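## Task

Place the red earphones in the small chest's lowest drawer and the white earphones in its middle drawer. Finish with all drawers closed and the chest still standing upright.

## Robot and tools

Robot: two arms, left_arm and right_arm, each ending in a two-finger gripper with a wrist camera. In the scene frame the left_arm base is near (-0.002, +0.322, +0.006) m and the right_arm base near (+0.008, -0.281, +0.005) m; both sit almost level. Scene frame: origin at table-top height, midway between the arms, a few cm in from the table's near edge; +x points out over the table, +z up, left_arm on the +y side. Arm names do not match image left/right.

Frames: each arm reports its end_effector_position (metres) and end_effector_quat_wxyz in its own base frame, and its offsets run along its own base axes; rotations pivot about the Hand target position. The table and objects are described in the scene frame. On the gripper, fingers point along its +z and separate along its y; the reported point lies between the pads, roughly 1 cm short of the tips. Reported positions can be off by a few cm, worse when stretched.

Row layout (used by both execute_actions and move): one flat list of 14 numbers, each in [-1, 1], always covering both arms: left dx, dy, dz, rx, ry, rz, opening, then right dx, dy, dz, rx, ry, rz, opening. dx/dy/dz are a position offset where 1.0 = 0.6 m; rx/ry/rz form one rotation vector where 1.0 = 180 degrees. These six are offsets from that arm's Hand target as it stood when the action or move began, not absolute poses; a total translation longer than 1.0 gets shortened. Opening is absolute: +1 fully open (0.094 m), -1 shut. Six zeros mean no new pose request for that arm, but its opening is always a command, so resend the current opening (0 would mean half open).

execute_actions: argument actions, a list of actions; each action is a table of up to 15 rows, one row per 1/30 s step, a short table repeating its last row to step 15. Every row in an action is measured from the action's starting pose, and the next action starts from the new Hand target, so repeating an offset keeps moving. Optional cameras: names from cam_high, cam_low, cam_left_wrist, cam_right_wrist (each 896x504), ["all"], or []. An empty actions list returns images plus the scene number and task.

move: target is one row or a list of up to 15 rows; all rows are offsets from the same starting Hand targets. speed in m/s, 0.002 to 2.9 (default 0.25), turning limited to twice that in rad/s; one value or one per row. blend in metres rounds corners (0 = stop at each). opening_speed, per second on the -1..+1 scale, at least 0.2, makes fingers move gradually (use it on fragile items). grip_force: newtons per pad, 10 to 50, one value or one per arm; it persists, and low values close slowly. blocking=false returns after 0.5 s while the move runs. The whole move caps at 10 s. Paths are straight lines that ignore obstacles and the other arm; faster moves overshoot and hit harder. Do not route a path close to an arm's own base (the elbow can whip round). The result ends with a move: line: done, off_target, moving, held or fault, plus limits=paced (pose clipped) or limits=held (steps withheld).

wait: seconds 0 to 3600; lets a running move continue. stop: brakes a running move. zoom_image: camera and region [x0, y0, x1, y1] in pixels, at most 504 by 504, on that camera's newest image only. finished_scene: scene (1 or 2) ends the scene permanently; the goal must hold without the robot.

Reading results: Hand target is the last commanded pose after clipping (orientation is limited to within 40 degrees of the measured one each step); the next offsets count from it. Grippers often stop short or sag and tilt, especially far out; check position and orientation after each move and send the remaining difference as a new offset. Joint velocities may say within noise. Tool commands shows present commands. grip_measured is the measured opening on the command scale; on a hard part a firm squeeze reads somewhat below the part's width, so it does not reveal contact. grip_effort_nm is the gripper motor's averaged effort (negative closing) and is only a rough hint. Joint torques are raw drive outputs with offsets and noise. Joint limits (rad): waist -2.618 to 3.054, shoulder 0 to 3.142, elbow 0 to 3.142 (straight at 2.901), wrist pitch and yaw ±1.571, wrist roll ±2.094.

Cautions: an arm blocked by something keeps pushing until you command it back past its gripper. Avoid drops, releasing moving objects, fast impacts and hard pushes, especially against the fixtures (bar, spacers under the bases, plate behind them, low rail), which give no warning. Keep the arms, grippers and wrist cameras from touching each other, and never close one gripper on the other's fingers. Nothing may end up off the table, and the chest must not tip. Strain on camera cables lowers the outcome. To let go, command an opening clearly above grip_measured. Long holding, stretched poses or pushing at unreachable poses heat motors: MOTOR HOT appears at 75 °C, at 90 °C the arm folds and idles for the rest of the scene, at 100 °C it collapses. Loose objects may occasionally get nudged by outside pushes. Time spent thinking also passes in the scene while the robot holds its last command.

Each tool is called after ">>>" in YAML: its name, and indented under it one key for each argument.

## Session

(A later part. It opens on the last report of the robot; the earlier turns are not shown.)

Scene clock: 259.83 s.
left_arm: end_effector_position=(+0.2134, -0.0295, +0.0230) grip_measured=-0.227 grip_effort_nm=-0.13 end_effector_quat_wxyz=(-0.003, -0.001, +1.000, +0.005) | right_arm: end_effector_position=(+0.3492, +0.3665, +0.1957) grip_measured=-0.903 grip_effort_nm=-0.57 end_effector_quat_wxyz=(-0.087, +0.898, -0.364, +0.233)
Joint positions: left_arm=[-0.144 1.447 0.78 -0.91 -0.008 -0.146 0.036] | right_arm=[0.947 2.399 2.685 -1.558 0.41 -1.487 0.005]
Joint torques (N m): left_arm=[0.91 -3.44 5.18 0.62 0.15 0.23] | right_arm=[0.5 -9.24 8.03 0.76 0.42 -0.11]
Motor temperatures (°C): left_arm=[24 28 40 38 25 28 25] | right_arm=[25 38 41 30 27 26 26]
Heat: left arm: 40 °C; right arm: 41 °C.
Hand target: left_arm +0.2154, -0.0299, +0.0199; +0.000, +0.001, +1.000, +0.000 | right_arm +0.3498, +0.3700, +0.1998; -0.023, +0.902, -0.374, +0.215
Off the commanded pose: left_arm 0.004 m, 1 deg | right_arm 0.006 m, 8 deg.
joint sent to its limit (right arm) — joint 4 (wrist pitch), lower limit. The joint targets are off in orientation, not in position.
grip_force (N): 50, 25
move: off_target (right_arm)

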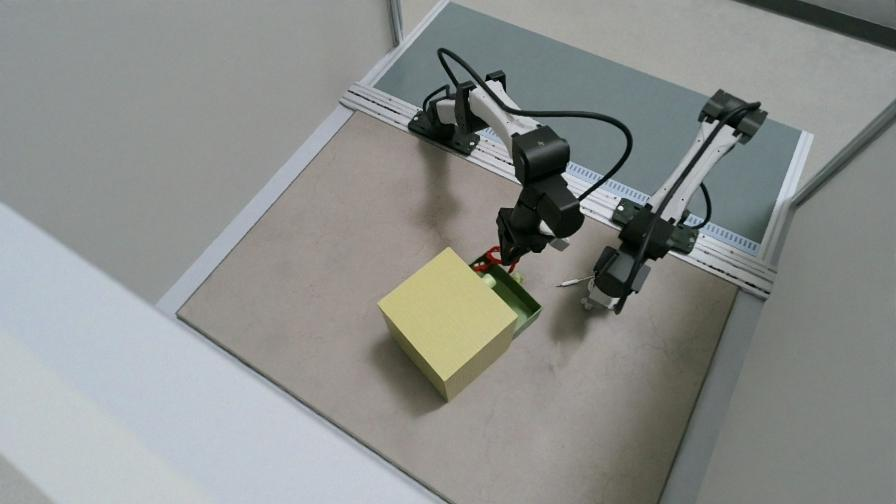

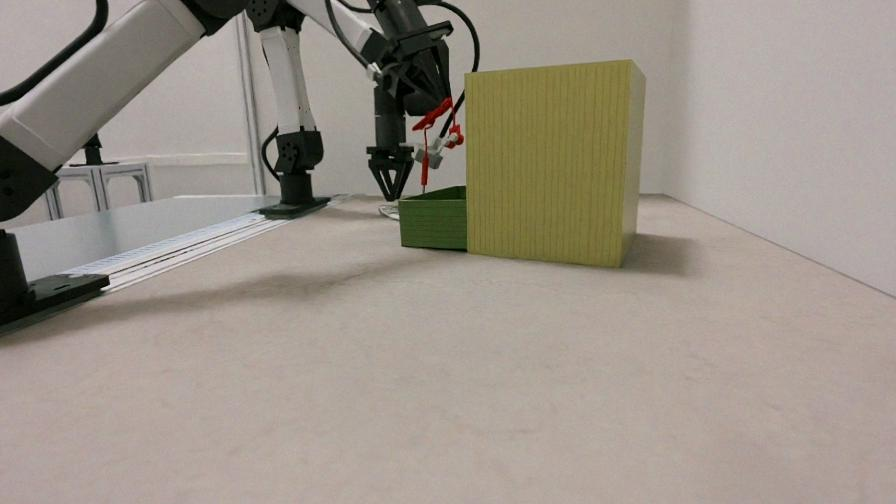

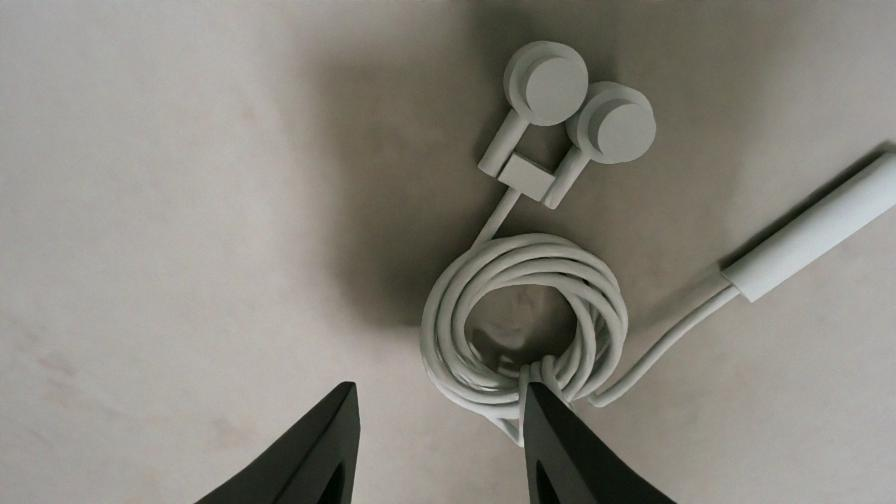

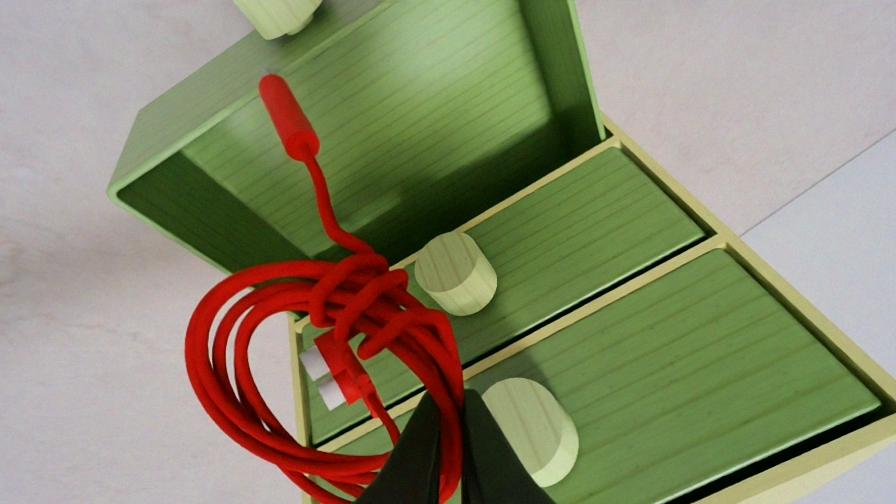

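>>> move:
  target:
    - [0,0,-0.02,0,0,0,-0.23,0.0243,0.0175,-0.145,0,0,0,-1]
    - [0,0,-0.012,0,0,0,-1,0.0243,0.0175,-0.145,0,0,0,-1]
  speed: 0.15
  grip_force: [25,25]
  cameras: ["all"]

Scene clock: 284.27 s.
left_arm: end_effector_position=(+0.2132, -0.0296, +0.0109) grip_measured=-0.975 grip_effort_nm=-0.52 end_effector_quat_wxyz=(-0.003, -0.001, +1.000, +0.004) | right_arm: end_effector_position=(+0.3601, +0.3815, +0.1102) grip_measured=-0.903 grip_effort_nm=-0.56 end_effector_quat_wxyz=(-0.025, +0.906, -0.363, +0.217)
Joint positions: left_arm=[-0.144 1.471 0.748 -0.855 -0.008 -0.146 0.001] | right_arm=[0.947 2.617 2.763 -1.554 0.41 -1.466 0.005]
Joint torques (N m): left_arm=[0.94 -4.37 6.06 0.41 0.13 0.21] | right_arm=[-0.72 -10.21 8.12 0.46 0.35 0.05]
Heat: left arm: 38 °C; right arm: 45 °C.
Hand target: left_arm +0.2154, -0.0298, +0.0127; +0.000, +0.001, +1.000, +0.000 | right_arm +0.3644, +0.3806, +0.1129; -0.024, +0.902, -0.374, +0.215
Off the commanded pose: left_arm 0.003 m, 1 deg | right_arm 0.005 m, 1 deg.
joint sent to its limit (right arm) — joint 4 (wrist pitch), lower limit. The joint targets still meet the commanded pose.
grip_force (N): 25, 25
move: done

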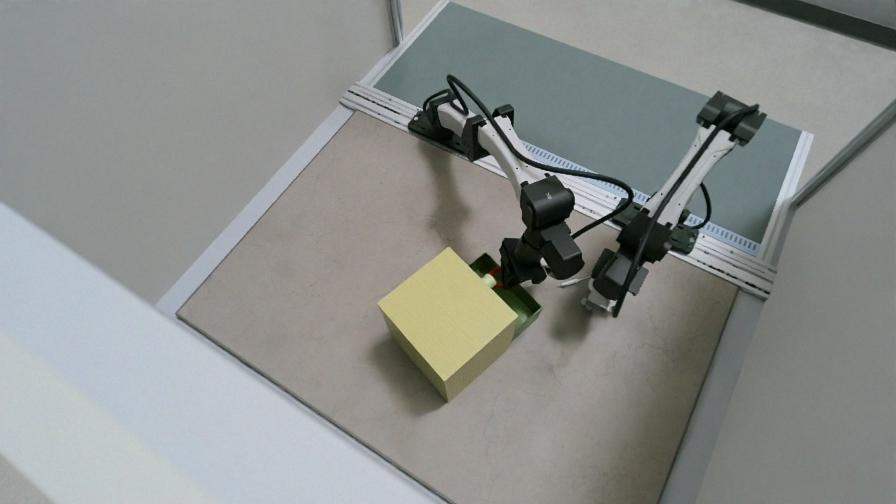

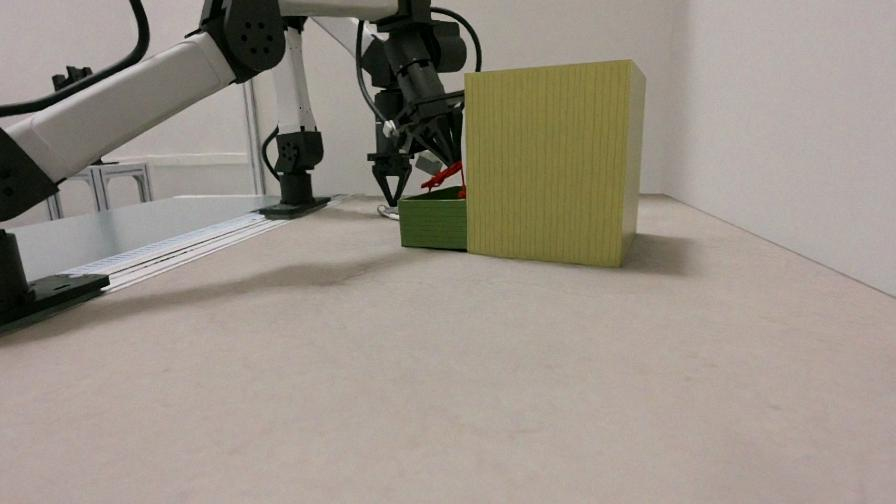

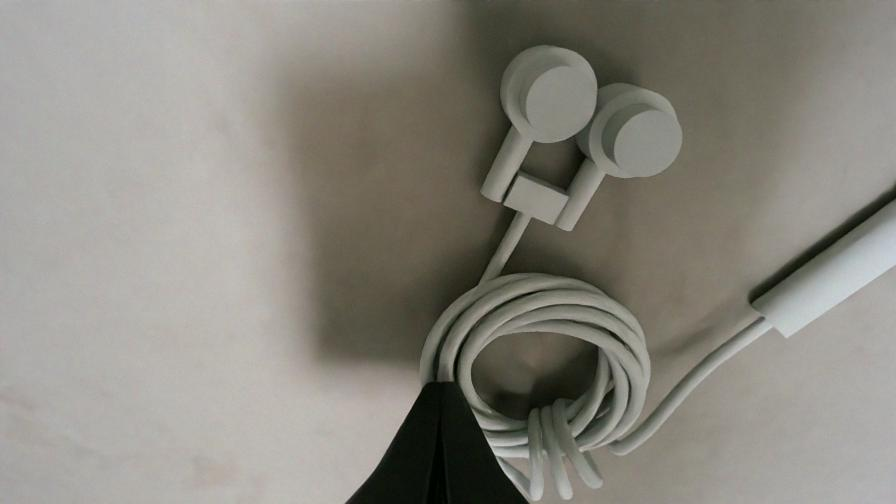

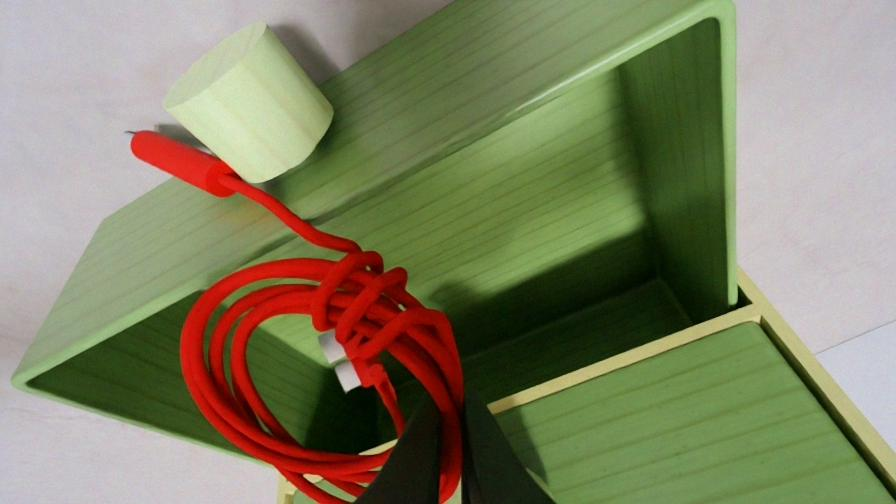

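>>> move:
  target:
    - [0,0,0,0,0,0,-0.23,0,0,0.117,0,0,0,-1]
    - [0,0,0.2,0,0,0,-0.23,0.055,0.0275,0.117,0,0,0,-1]
    - [0,0,0.2,0,0,0,-0.23,0.055,0.0275,0.02,0,0,0,-1]
  speed: 0.12
  cameras: ["cam_high","cam_left_wrist","cam_right_wrist"]

Scene clock: 302.43 s.
left_arm: end_effector_position=(+0.2114, -0.0293, +0.1227) grip_measured=-0.233 grip_effort_nm=0.15 end_effector_quat_wxyz=(-0.012, -0.001, +1.000, +0.006) | right_arm: end_effector_position=(+0.3911, +0.3962, +0.1216) grip_measured=-0.903 grip_effort_nm=-0.56 end_effector_quat_wxyz=(-0.079, +0.904, -0.347, +0.238)
Joint positions: left_arm=[-0.144 1.371 1.124 -1.35 -0.008 -0.146 0.036] | right_arm=[0.917 2.647 2.837 -1.453 0.41 -1.557 0.005]
Joint torques (N m): left_arm=[0.88 -4.53 9.21 0.25 0.16 0.24] | right_arm=[-0.77 -10.47 8.24 0.93 0.29 0.08]
Motor temperatures (°C): left_arm=[24 27 38 35 25 28 25] | right_arm=[25 45 46 30 27 26 26]
Heat: left arm: 38 °C; right arm: 46 °C.
Hand target: left_arm +0.2155, -0.0298, +0.1327; +0.001, +0.001, +1.000, +0.000 | right_arm +0.3975, +0.3970, +0.1249; -0.024, +0.902, -0.374, +0.215
Off the commanded pose: left_arm 0.011 m, 2 deg | right_arm 0.007 m, 8 deg.
elbow stopped short (right arm): the move would have taken joint 3 (elbow) straighter than the controller allows.
grip_force (N): 25, 25
move: off_target (left_arm, right_arm)

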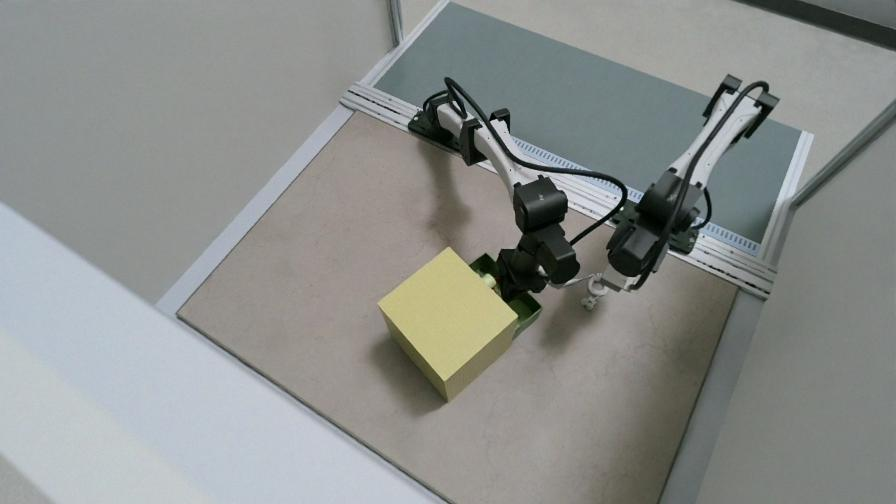

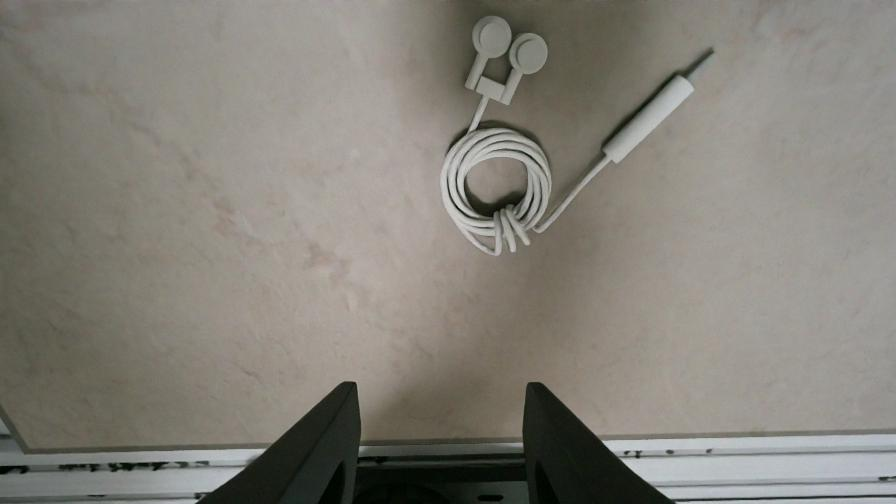

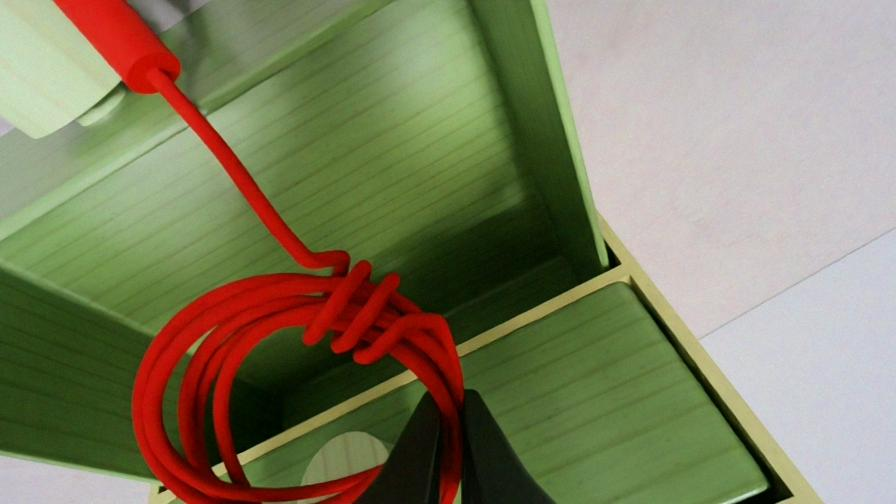

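>>> move:
  target:
    - [0,0,0,0,0,0,-0.23,-0.01,-0.01,0.16,0.0786,-0.0786,0,-1]
    - [0,0,0,0,0,0,-0.23,-0.005,-0.005,-0.01,0.0786,-0.0786,0,-1]
  speed: 0.12
  cameras: ["cam_high","cam_right_wrist"]

Scene clock: 318.70 s.
left_arm: end_effector_position=(+0.2114, -0.0293, +0.1227) grip_measured=-0.233 grip_effort_nm=0.16 end_effector_quat_wxyz=(-0.012, -0.001, +1.000, +0.006) | right_arm: end_effector_position=(+0.3927, +0.3918, +0.0976) grip_measured=-0.906 grip_effort_nm=-0.56 end_effector_quat_wxyz=(-0.157, +0.865, -0.393, +0.270)
Joint positions: left_arm=[-0.144 1.371 1.124 -1.35 -0.008 -0.146 0.036] | right_arm=[0.921 2.289 2.015 -0.831 0.448 -1.476 0.004]
Joint torques (N m): left_arm=[0.87 -4.41 9.14 0.27 0.15 0.25] | right_arm=[0.14 -13.48 6.01 1.39 0.38 -0.09]
Heat: left arm: 40 °C; right arm: 48 °C.
Hand target: left_arm +0.2155, -0.0298, +0.1327; +0.001, +0.001, +1.000, +0.000 | right_arm +0.3944, +0.3942, +0.1189; -0.180, +0.859, -0.391, +0.277
Off the commanded pose: left_arm 0.011 m, 2 deg | right_arm 0.022 m, 3 deg.
grip_force (N): 25, 25
move: off_target (right_arm)

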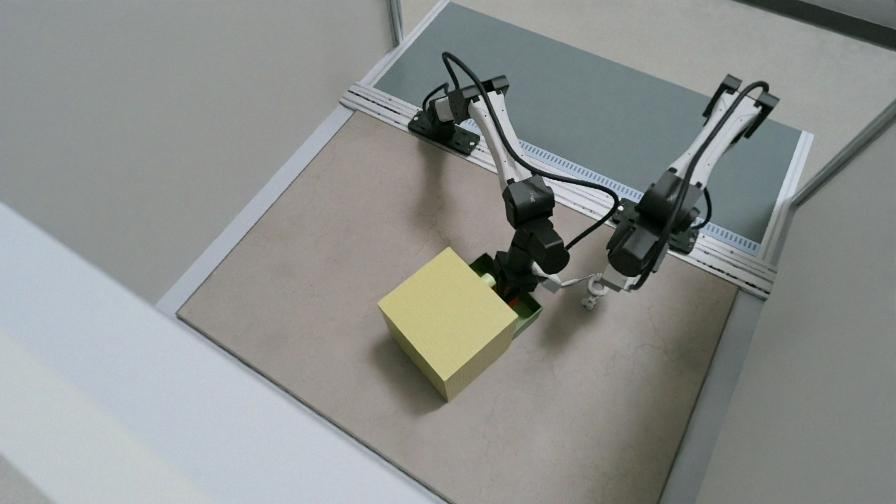

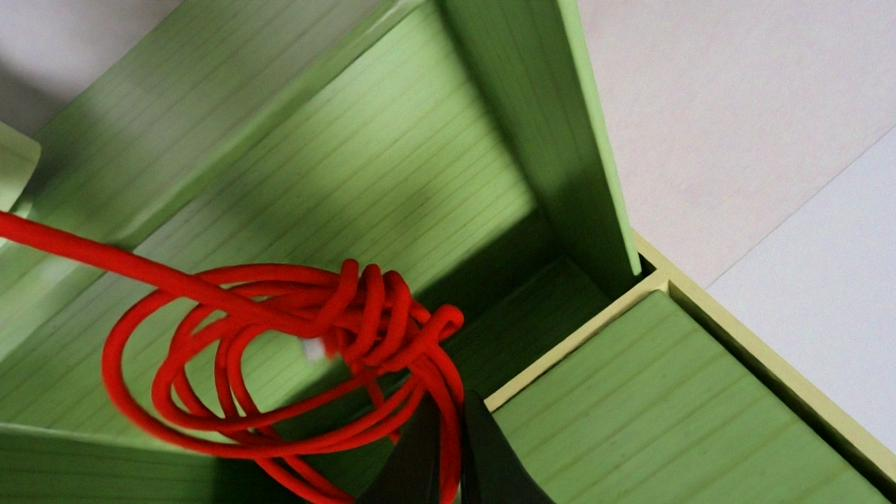

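>>> move:
  target: [0,0,0,0,0,0,-0.23,-0.02,-0.02,0.25,0,0,0,-1]
  speed: 0.15
  cameras: ["cam_high","cam_low","cam_right_wrist"]

Scene clock: 323.07 s.
left_arm: end_effector_position=(+0.2114, -0.0293, +0.1227) grip_measured=-0.233 grip_effort_nm=0.16 end_effector_quat_wxyz=(-0.012, -0.001, +1.000, +0.006) | right_arm: end_effector_position=(+0.3828, +0.3789, +0.2644) grip_measured=-0.907 grip_effort_nm=-0.56 end_effector_quat_wxyz=(-0.209, +0.852, -0.386, +0.285)
Joint positions: left_arm=[-0.144 1.371 1.124 -1.35 -0.008 -0.146 0.036] | right_arm=[0.921 2.383 2.838 -1.438 0.448 -1.508 0.004]
Joint torques (N m): left_arm=[0.96 -4.57 9.16 0.25 0.18 0.23] | right_arm=[0.44 -9.14 7.86 1.34 0.38 -0.11]
Motor temperatures (°C): left_arm=[24 27 41 34 25 28 25] | right_arm=[25 50 45 31 27 26 26]
Heat: left arm: 41 °C; right arm: 50 °C.
Hand target: left_arm +0.2155, -0.0298, +0.1327; +0.001, +0.001, +1.000, +0.000 | right_arm +0.3823, +0.3822, +0.2689; -0.180, +0.859, -0.391, +0.277
Off the commanded pose: left_arm 0.011 m, 2 deg | right_arm 0.006 m, 4 deg.
elbow stopped short (right arm): the move would have taken joint 3 (elbow) straighter than the controller allows.
grip_force (N): 25, 25
move: off_target (right_arm)

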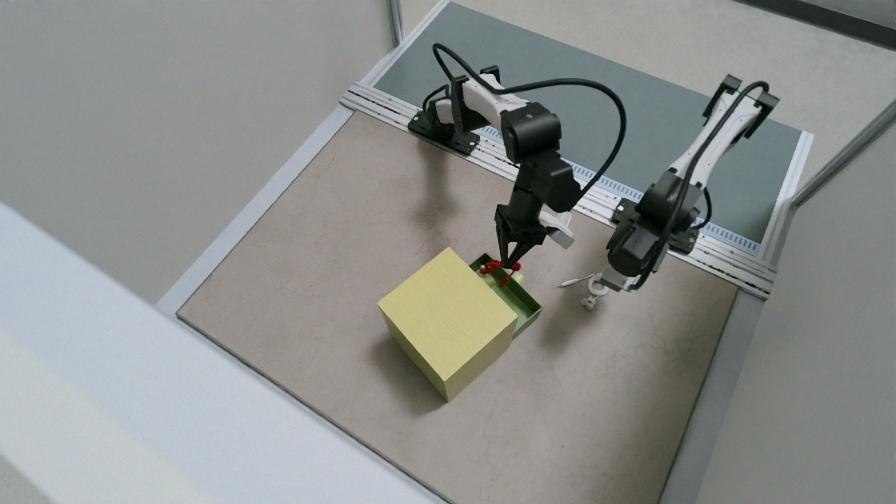

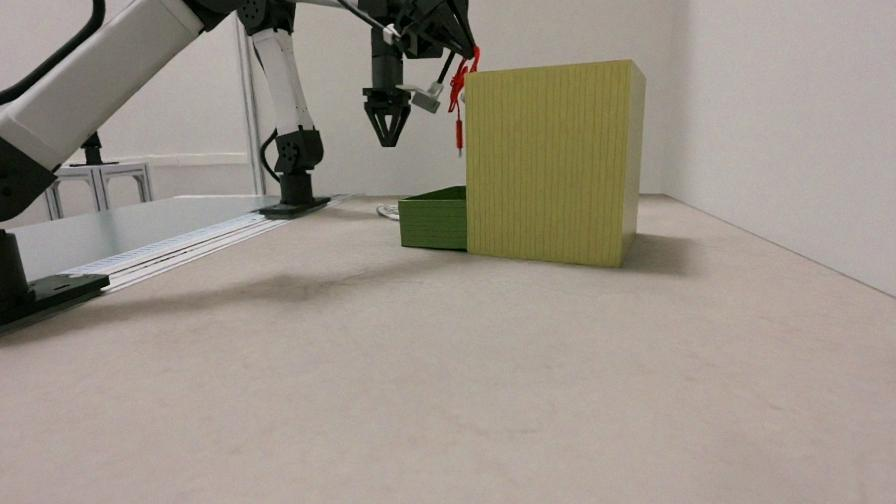

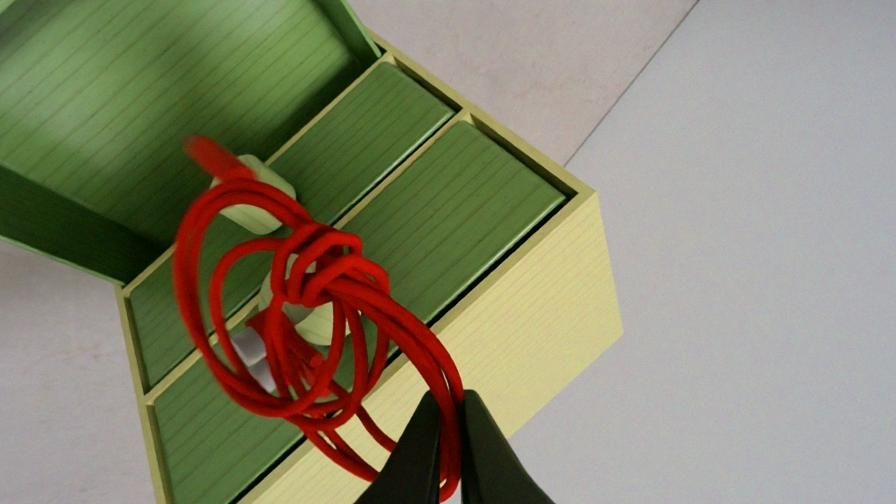

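>>> move:
  target: [0,0,0,0,0,0,-0.23,0.005,0.007,-0.235,0,0,0,-1]
  speed: 0.1
  cameras: ["cam_high","cam_low","cam_right_wrist"]

Scene clock: 329.40 s.
left_arm: end_effector_position=(+0.2114, -0.0293, +0.1227) grip_measured=-0.233 grip_effort_nm=0.15 end_effector_quat_wxyz=(-0.012, -0.001, +1.000, +0.006) | right_arm: end_effector_position=(+0.3852, +0.3821, +0.1070) grip_measured=-0.907 grip_effort_nm=-0.56 end_effector_quat_wxyz=(-0.155, +0.866, -0.392, +0.269)
Joint positions: left_arm=[-0.144 1.371 1.124 -1.35 -0.008 -0.146 0.036] | right_arm=[0.921 2.233 1.961 -0.837 0.448 -1.478 0.004]
Joint torques (N m): left_arm=[0.9 -4.56 9.1 0.26 0.16 0.24] | right_arm=[0.47 -13.04 6.11 1.38 0.37 -0.05]
Heat: left arm: 41 °C; right arm: 50 °C.
Hand target: left_arm +0.2155, -0.0298, +0.1327; +0.001, +0.001, +1.000, +0.000 | right_arm +0.3853, +0.3863, +0.1278; -0.180, +0.859, -0.391, +0.277
Off the commanded pose: left_arm 0.011 m, 2 deg | right_arm 0.021 m, 3 deg.
grip_force (N): 25, 25
move: off_target (right_arm)

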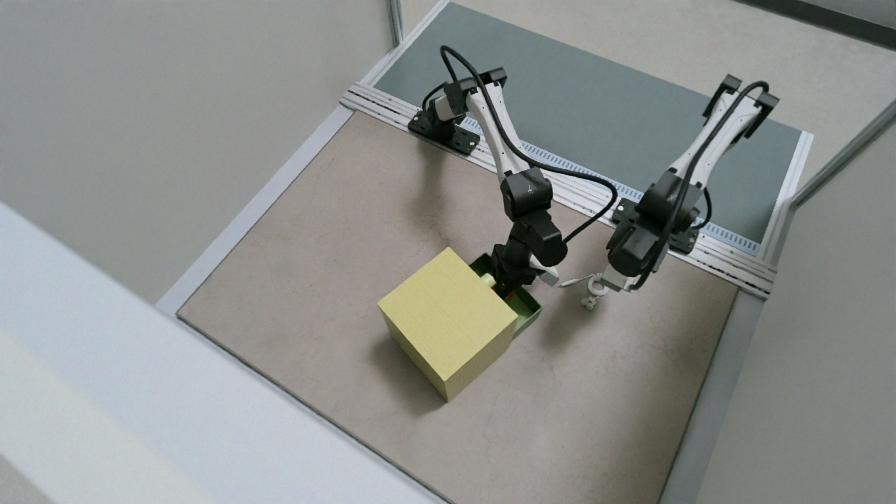

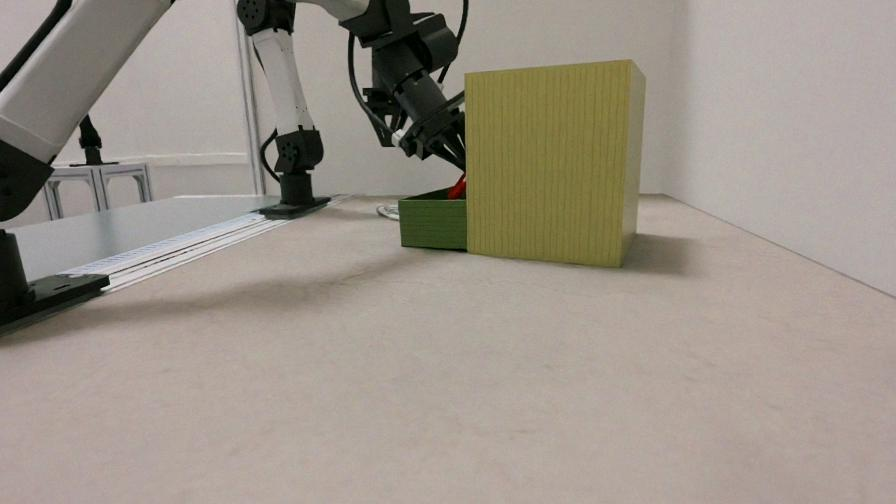

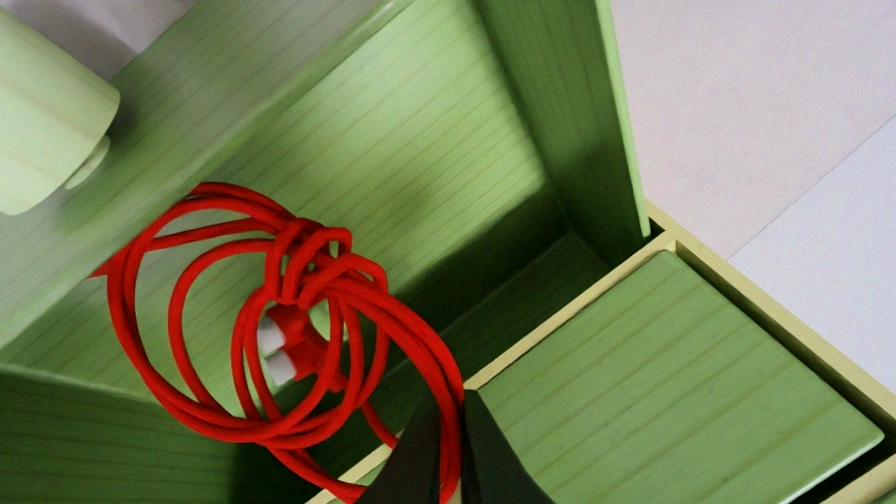

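>>> move:
  target:
    - [0,0,0,0,0,0,-0.23,0,0,-0.04,0,0,0,-1]
    - [0,0,0,0,0,0,-0.23,0,0,-0.04,0,0,0,-0.3]
    - [0,0,0,0,0,0,-0.23,-0.03,0.0,0.25,0,0,0,-0.3]
    - [0,0,0,0,0,0,-0.23,-0.25,-0.35,0.25,0,0,0,-0.3]
  speed: [0.12,0.2,0.2,0.4]
  blend: [0,0,0.05,0]
  cameras: ["cam_high","cam_low","cam_right_wrist"]

Scene clock: 339.00 s.
left_arm: end_effector_position=(+0.2114, -0.0293, +0.1227) grip_measured=-0.233 grip_effort_nm=0.15 end_effector_quat_wxyz=(-0.012, -0.001, +1.000, +0.006) | right_arm: end_effector_position=(+0.2352, +0.1761, +0.2749) grip_measured=-0.302 grip_effort_nm=0.09 end_effector_quat_wxyz=(-0.168, +0.860, -0.393, +0.278)
Joint positions: left_arm=[-0.144 1.371 1.124 -1.35 -0.008 -0.146 0.036] | right_arm=[0.904 1.286 1.497 -1.279 0.451 -1.499 0.033]
Joint torques (N m): left_arm=[0.85 -4.48 9.13 0.25 0.13 0.22] | right_arm=[-0.59 -3.96 5.56 1.47 0.19 -0.11]
Heat: left arm: 42 °C; right arm: 52 °C.
Hand target: left_arm +0.2155, -0.0298, +0.1327; +0.001, +0.001, +1.000, +0.000 | right_arm +0.2353, +0.1763, +0.2777; -0.180, +0.859, -0.391, +0.277
Off the commanded pose: left_arm 0.011 m, 2 deg | right_arm 0.003 m, 1 deg.
grip_force (N): 25, 25
move: done; target 2's new opening was sent with right_arm's hand 0.017 m and 3 deg from that target

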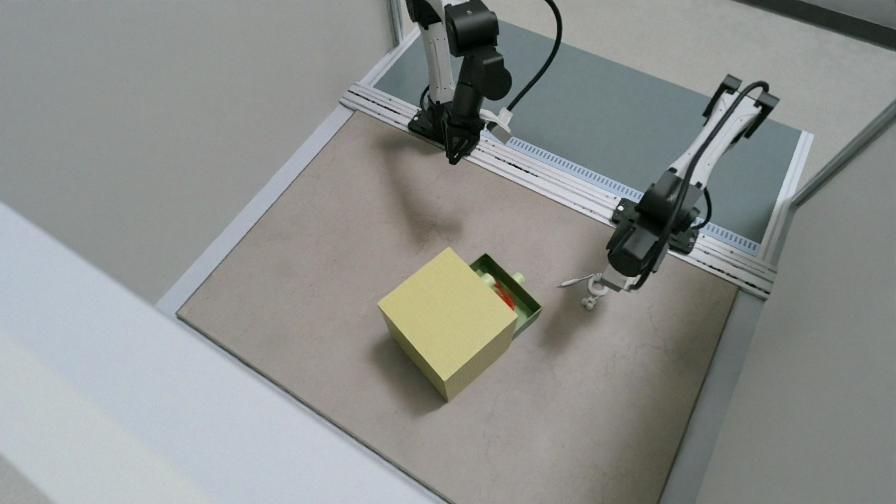

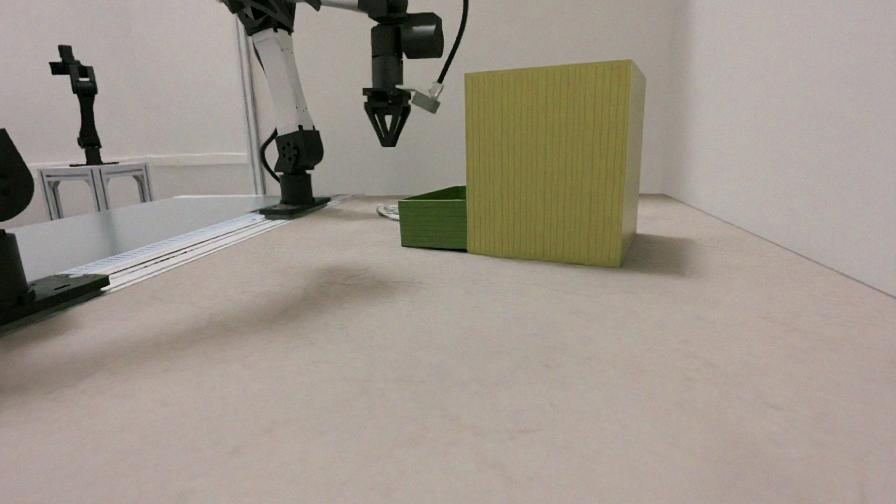

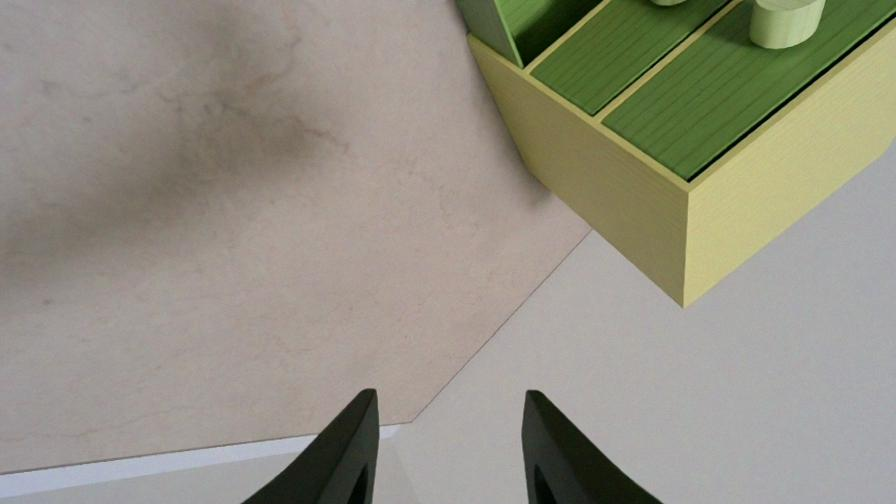

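>>> zoom_image:
  camera: "cam_high"
  region: [440, 230, 620, 350]

Scaled by 2.800 from the camera's image (finer frame: 1280x720).

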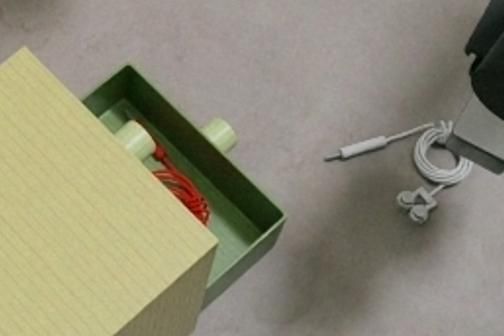

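>>> move:
  target:
    - [0.0625,-0.292,-0.1028,-0.0576,-0.3741,-0.0847,-1,0,0,0,0,0,0,-0.3]
    - [0.294,-0.3553,-0.1395,-0.0576,-0.3741,-0.0847,-1,0,0,0,0,0,0,-0.3]
    - [0.229,-0.3345,-0.0295,-0.0576,-0.3741,-0.0847,1,0,0,0,0,0,0,-0.3]
  speed: [0.35,0.12,0.2]
  grip_force: 50
  cameras: ["cam_high","cam_left_wrist"]

Scene clock: 361.70 s.
left_arm: end_effector_position=(+0.3538, -0.2285, +0.1047) grip_measured=+0.996 grip_effort_nm=0.15 end_effector_quat_wxyz=(+0.542, +0.131, +0.826, -0.078) | right_arm: end_effector_position=(+0.2354, +0.1762, +0.2749) grip_measured=-0.302 grip_effort_nm=0.09 end_effector_quat_wxyz=(-0.169, +0.860, -0.393, +0.278)
Joint positions: left_arm=[-0.733 1.568 0.581 0.539 -0.395 -0.167 0.094] | right_arm=[0.903 1.286 1.497 -1.279 0.45 -1.5 0.033]
Joint torques (N m): left_arm=[-0.49 -7.21 6.34 2.11 -0.1 0.03] | right_arm=[-0.61 -4.05 5.53 1.45 0.21 -0.11]
Motor temperatures (°C): left_arm=[24 27 41 35 25 28 25] | right_arm=[25 44 42 33 26 26 26]
Heat: left arm: 41 °C; right arm: 44 °C.
Hand target: left_arm +0.3528, -0.2306, +0.1150; +0.552, +0.125, +0.820, -0.085 | right_arm +0.2354, +0.1762, +0.2777; -0.180, +0.859, -0.392, +0.277
Off the commanded pose: left_arm 0.011 m, 2 deg | right_arm 0.003 m, 1 deg.
move: off_target (left_arm)

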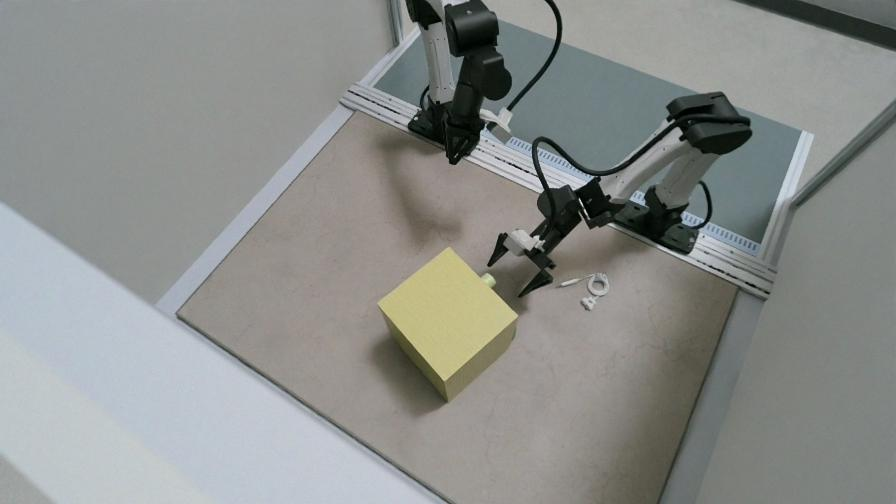

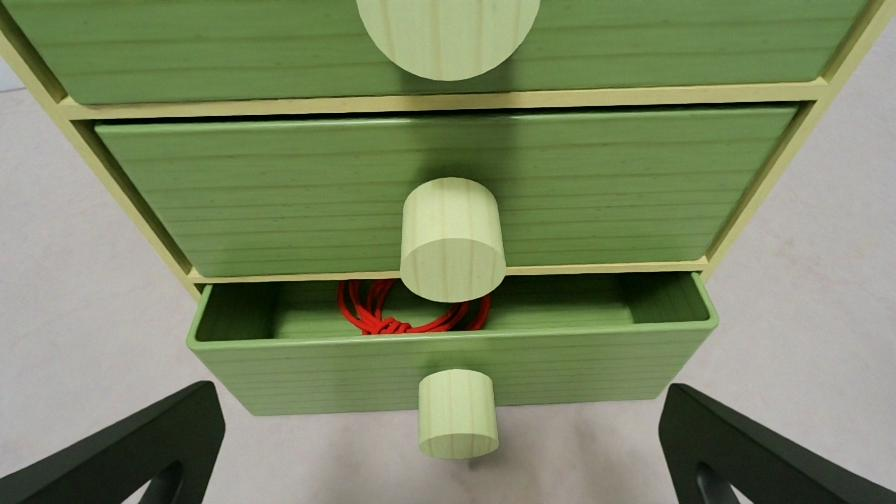

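>>> move:
  target:
    - [-0.0513,0.016,-0.0583,0,0,0,-1,0,0,0,0,0,0,-0.3]
    - [-0.013,0.0027,-0.11,0,0,0,-1,0,0,0,0,0,0,-0.3]
    - [0.0753,-0.024,-0.11,0,0,0,-1,0,0,0,0,0,0,-0.3]
  speed: [0.25,0.2,0.1]
  cameras: ["cam_high","cam_left_wrist","cam_right_wrist"]

Scene clock: 372.43 s.
left_arm: end_effector_position=(+0.3895, -0.2375, +0.0460) grip_measured=-0.984 grip_effort_nm=-0.87 end_effector_quat_wxyz=(+0.550, +0.119, +0.823, -0.078) | right_arm: end_effector_position=(+0.2354, +0.1762, +0.2749) grip_measured=-0.302 grip_effort_nm=0.09 end_effector_quat_wxyz=(-0.169, +0.860, -0.393, +0.278)
Joint positions: left_arm=[-0.685 1.92 0.633 0.863 -0.368 -0.158 0.001] | right_arm=[0.903 1.286 1.497 -1.279 0.45 -1.5 0.033]
Joint torques (N m): left_arm=[0.85 -5.6 8.17 2.01 0.21 0.26] | right_arm=[-0.64 -4.15 5.65 1.42 0.18 -0.13]
Heat: left arm: 41 °C; right arm: 42 °C.
Hand target: left_arm +0.3980, -0.2450, +0.0491; +0.553, +0.125, +0.820, -0.085 | right_arm +0.2354, +0.1762, +0.2777; -0.180, +0.859, -0.392, +0.277
Off the commanded pose: left_arm 0.012 m, 1 deg | right_arm 0.003 m, 1 deg.
move: off_target (left_arm)

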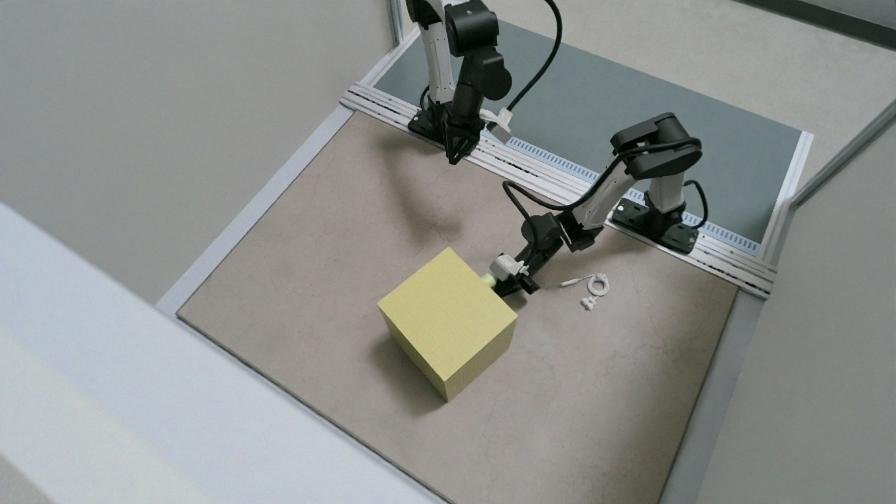

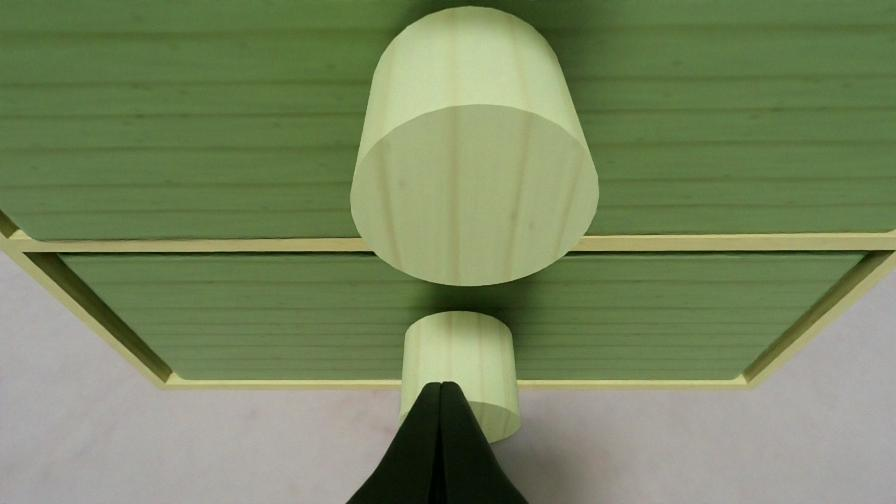

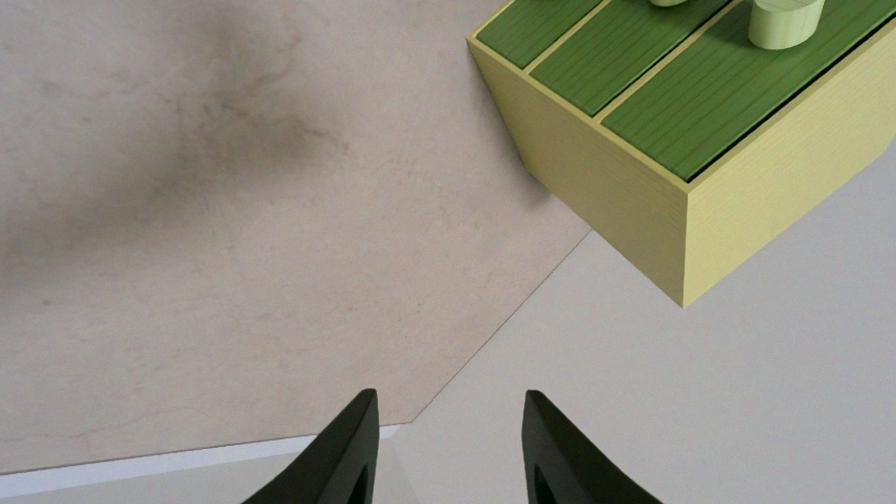

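>>> move:
  target:
    - [-0.0753,0.024,0.11,0,0,0,1,0,0,0,0,0,0,-0.3]
    - [0.0108,-0.0017,0.098,0,0,0,1,0,0,0,0,0,0,-0.3]
    - [0.0108,-0.0017,0.098,0,0,0,-0.6,0,0,0,0,0,0,-0.3]
    - [-0.149,0.045,0.098,0,0,0,-0.6,0,0,0,0,0,0,-0.3]
  speed: [0.25,0.15,0.15,0.15]
  cameras: ["cam_high","cam_left_wrist"]

Scene clock: 386.53 s.
left_arm: end_effector_position=(+0.3079, -0.2149, +0.0929) grip_measured=-0.442 grip_effort_nm=-1.02 end_effector_quat_wxyz=(+0.533, +0.134, +0.832, -0.074) | right_arm: end_effector_position=(+0.2354, +0.1762, +0.2749) grip_measured=-0.302 grip_effort_nm=0.09 end_effector_quat_wxyz=(-0.169, +0.860, -0.393, +0.278)
Joint positions: left_arm=[-0.821 1.427 0.428 0.507 -0.471 -0.218 0.026] | right_arm=[0.903 1.286 1.497 -1.279 0.45 -1.5 0.033]
Joint torques (N m): left_arm=[-0.66 -6.15 6.16 2.32 -0.17 0.16] | right_arm=[-0.58 -4.05 5.67 1.4 0.21 -0.13]
Heat: left arm: 40 °C; right arm: 41 °C.
Hand target: left_arm +0.3086, -0.2180, +0.1078; +0.552, +0.125, +0.820, -0.085 | right_arm +0.2354, +0.1762, +0.2777; -0.180, +0.859, -0.392, +0.277
Off the commanded pose: left_arm 0.015 m, 3 deg | right_arm 0.003 m, 1 deg.
move: off_target (left_arm); target 3's new opening was sent with left_arm's hand 0.020 m and 3 deg from that target

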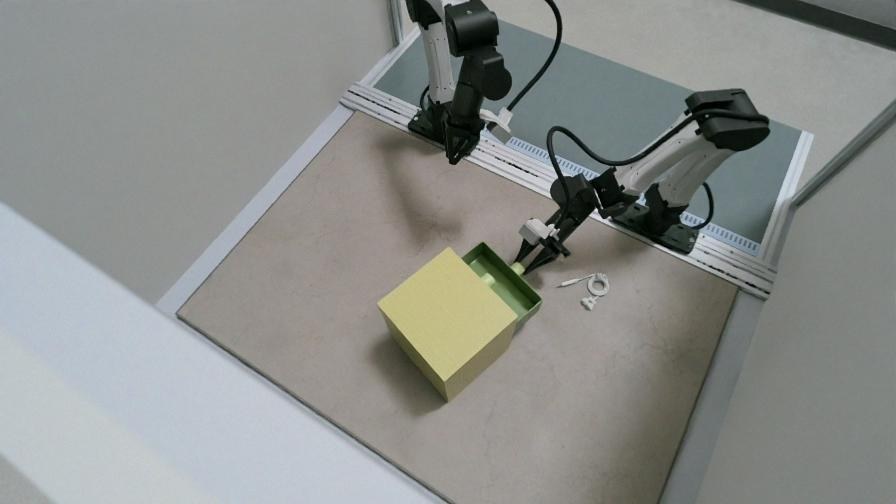

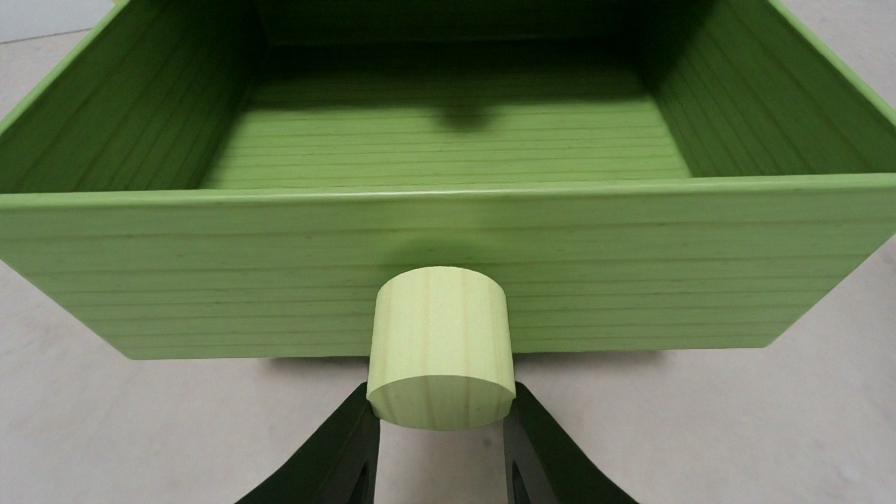

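>>> move:
  target:
    - [0,0,0,0,0,0,0.2,0,0,0,0,0,0,-0.3]
    - [-0.08,0.0233,0.0167,0,0,0,0.2,0,0,0,0,0,0,-0.3]
    - [-0.155,0.3137,-0.013,0.0576,0.3741,0.0847,-0.23,0,0,0,0,0,0,-0.3]
    - [-0.155,0.3137,-0.166,0.0576,0.3741,0.0847,-0.23,0,0,0,0,0,0,-0.3]
  speed: [0.2,0.2,0.35,0.15]
  blend: [0,0.02,0,0]
  cameras: ["cam_high","cam_left_wrist"]

Scene clock: 404.57 s.
left_arm: end_effector_position=(+0.2133, -0.0295, +0.0114) grip_measured=-0.227 grip_effort_nm=-0.13 end_effector_quat_wxyz=(-0.003, -0.001, +1.000, +0.004) | right_arm: end_effector_position=(+0.2354, +0.1762, +0.2749) grip_measured=-0.302 grip_effort_nm=0.09 end_effector_quat_wxyz=(-0.169, +0.860, -0.393, +0.278)
Joint positions: left_arm=[-0.144 1.471 0.749 -0.857 -0.008 -0.145 0.036] | right_arm=[0.903 1.286 1.497 -1.279 0.45 -1.5 0.033]
Joint torques (N m): left_arm=[0.9 -3.58 5.01 0.66 0.15 0.26] | right_arm=[-0.53 -4.15 5.76 1.49 0.18 -0.11]
Motor temperatures (°C): left_arm=[24 28 39 40 25 28 26] | right_arm=[25 39 41 33 26 26 26]
Heat: left arm: 40 °C; right arm: 41 °C.
Hand target: left_arm +0.2157, -0.0298, +0.0083; +0.001, +0.001, +1.000, +0.000 | right_arm +0.2354, +0.1762, +0.2777; -0.180, +0.859, -0.392, +0.277
Off the commanded pose: left_arm 0.004 m, 1 deg | right_arm 0.003 m, 1 deg.
move: done

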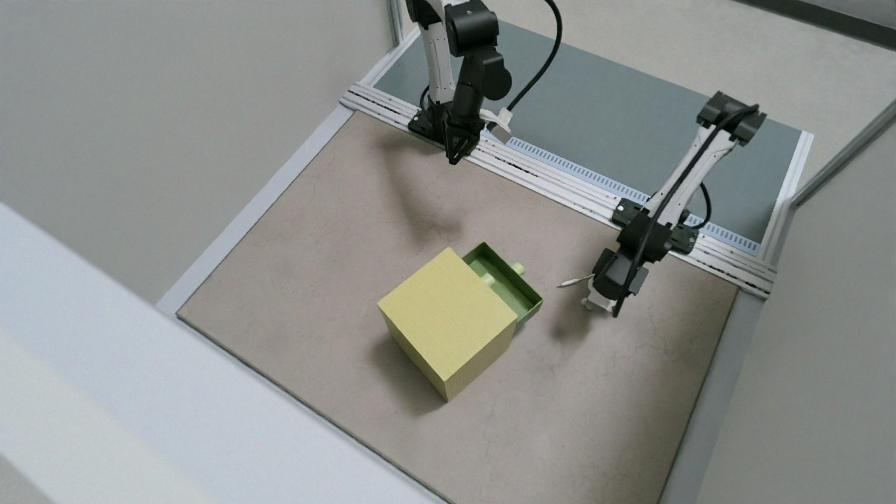

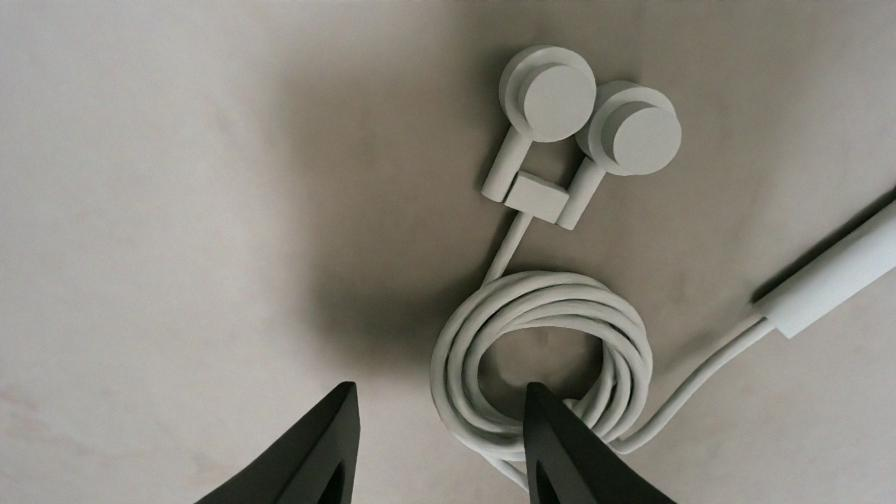

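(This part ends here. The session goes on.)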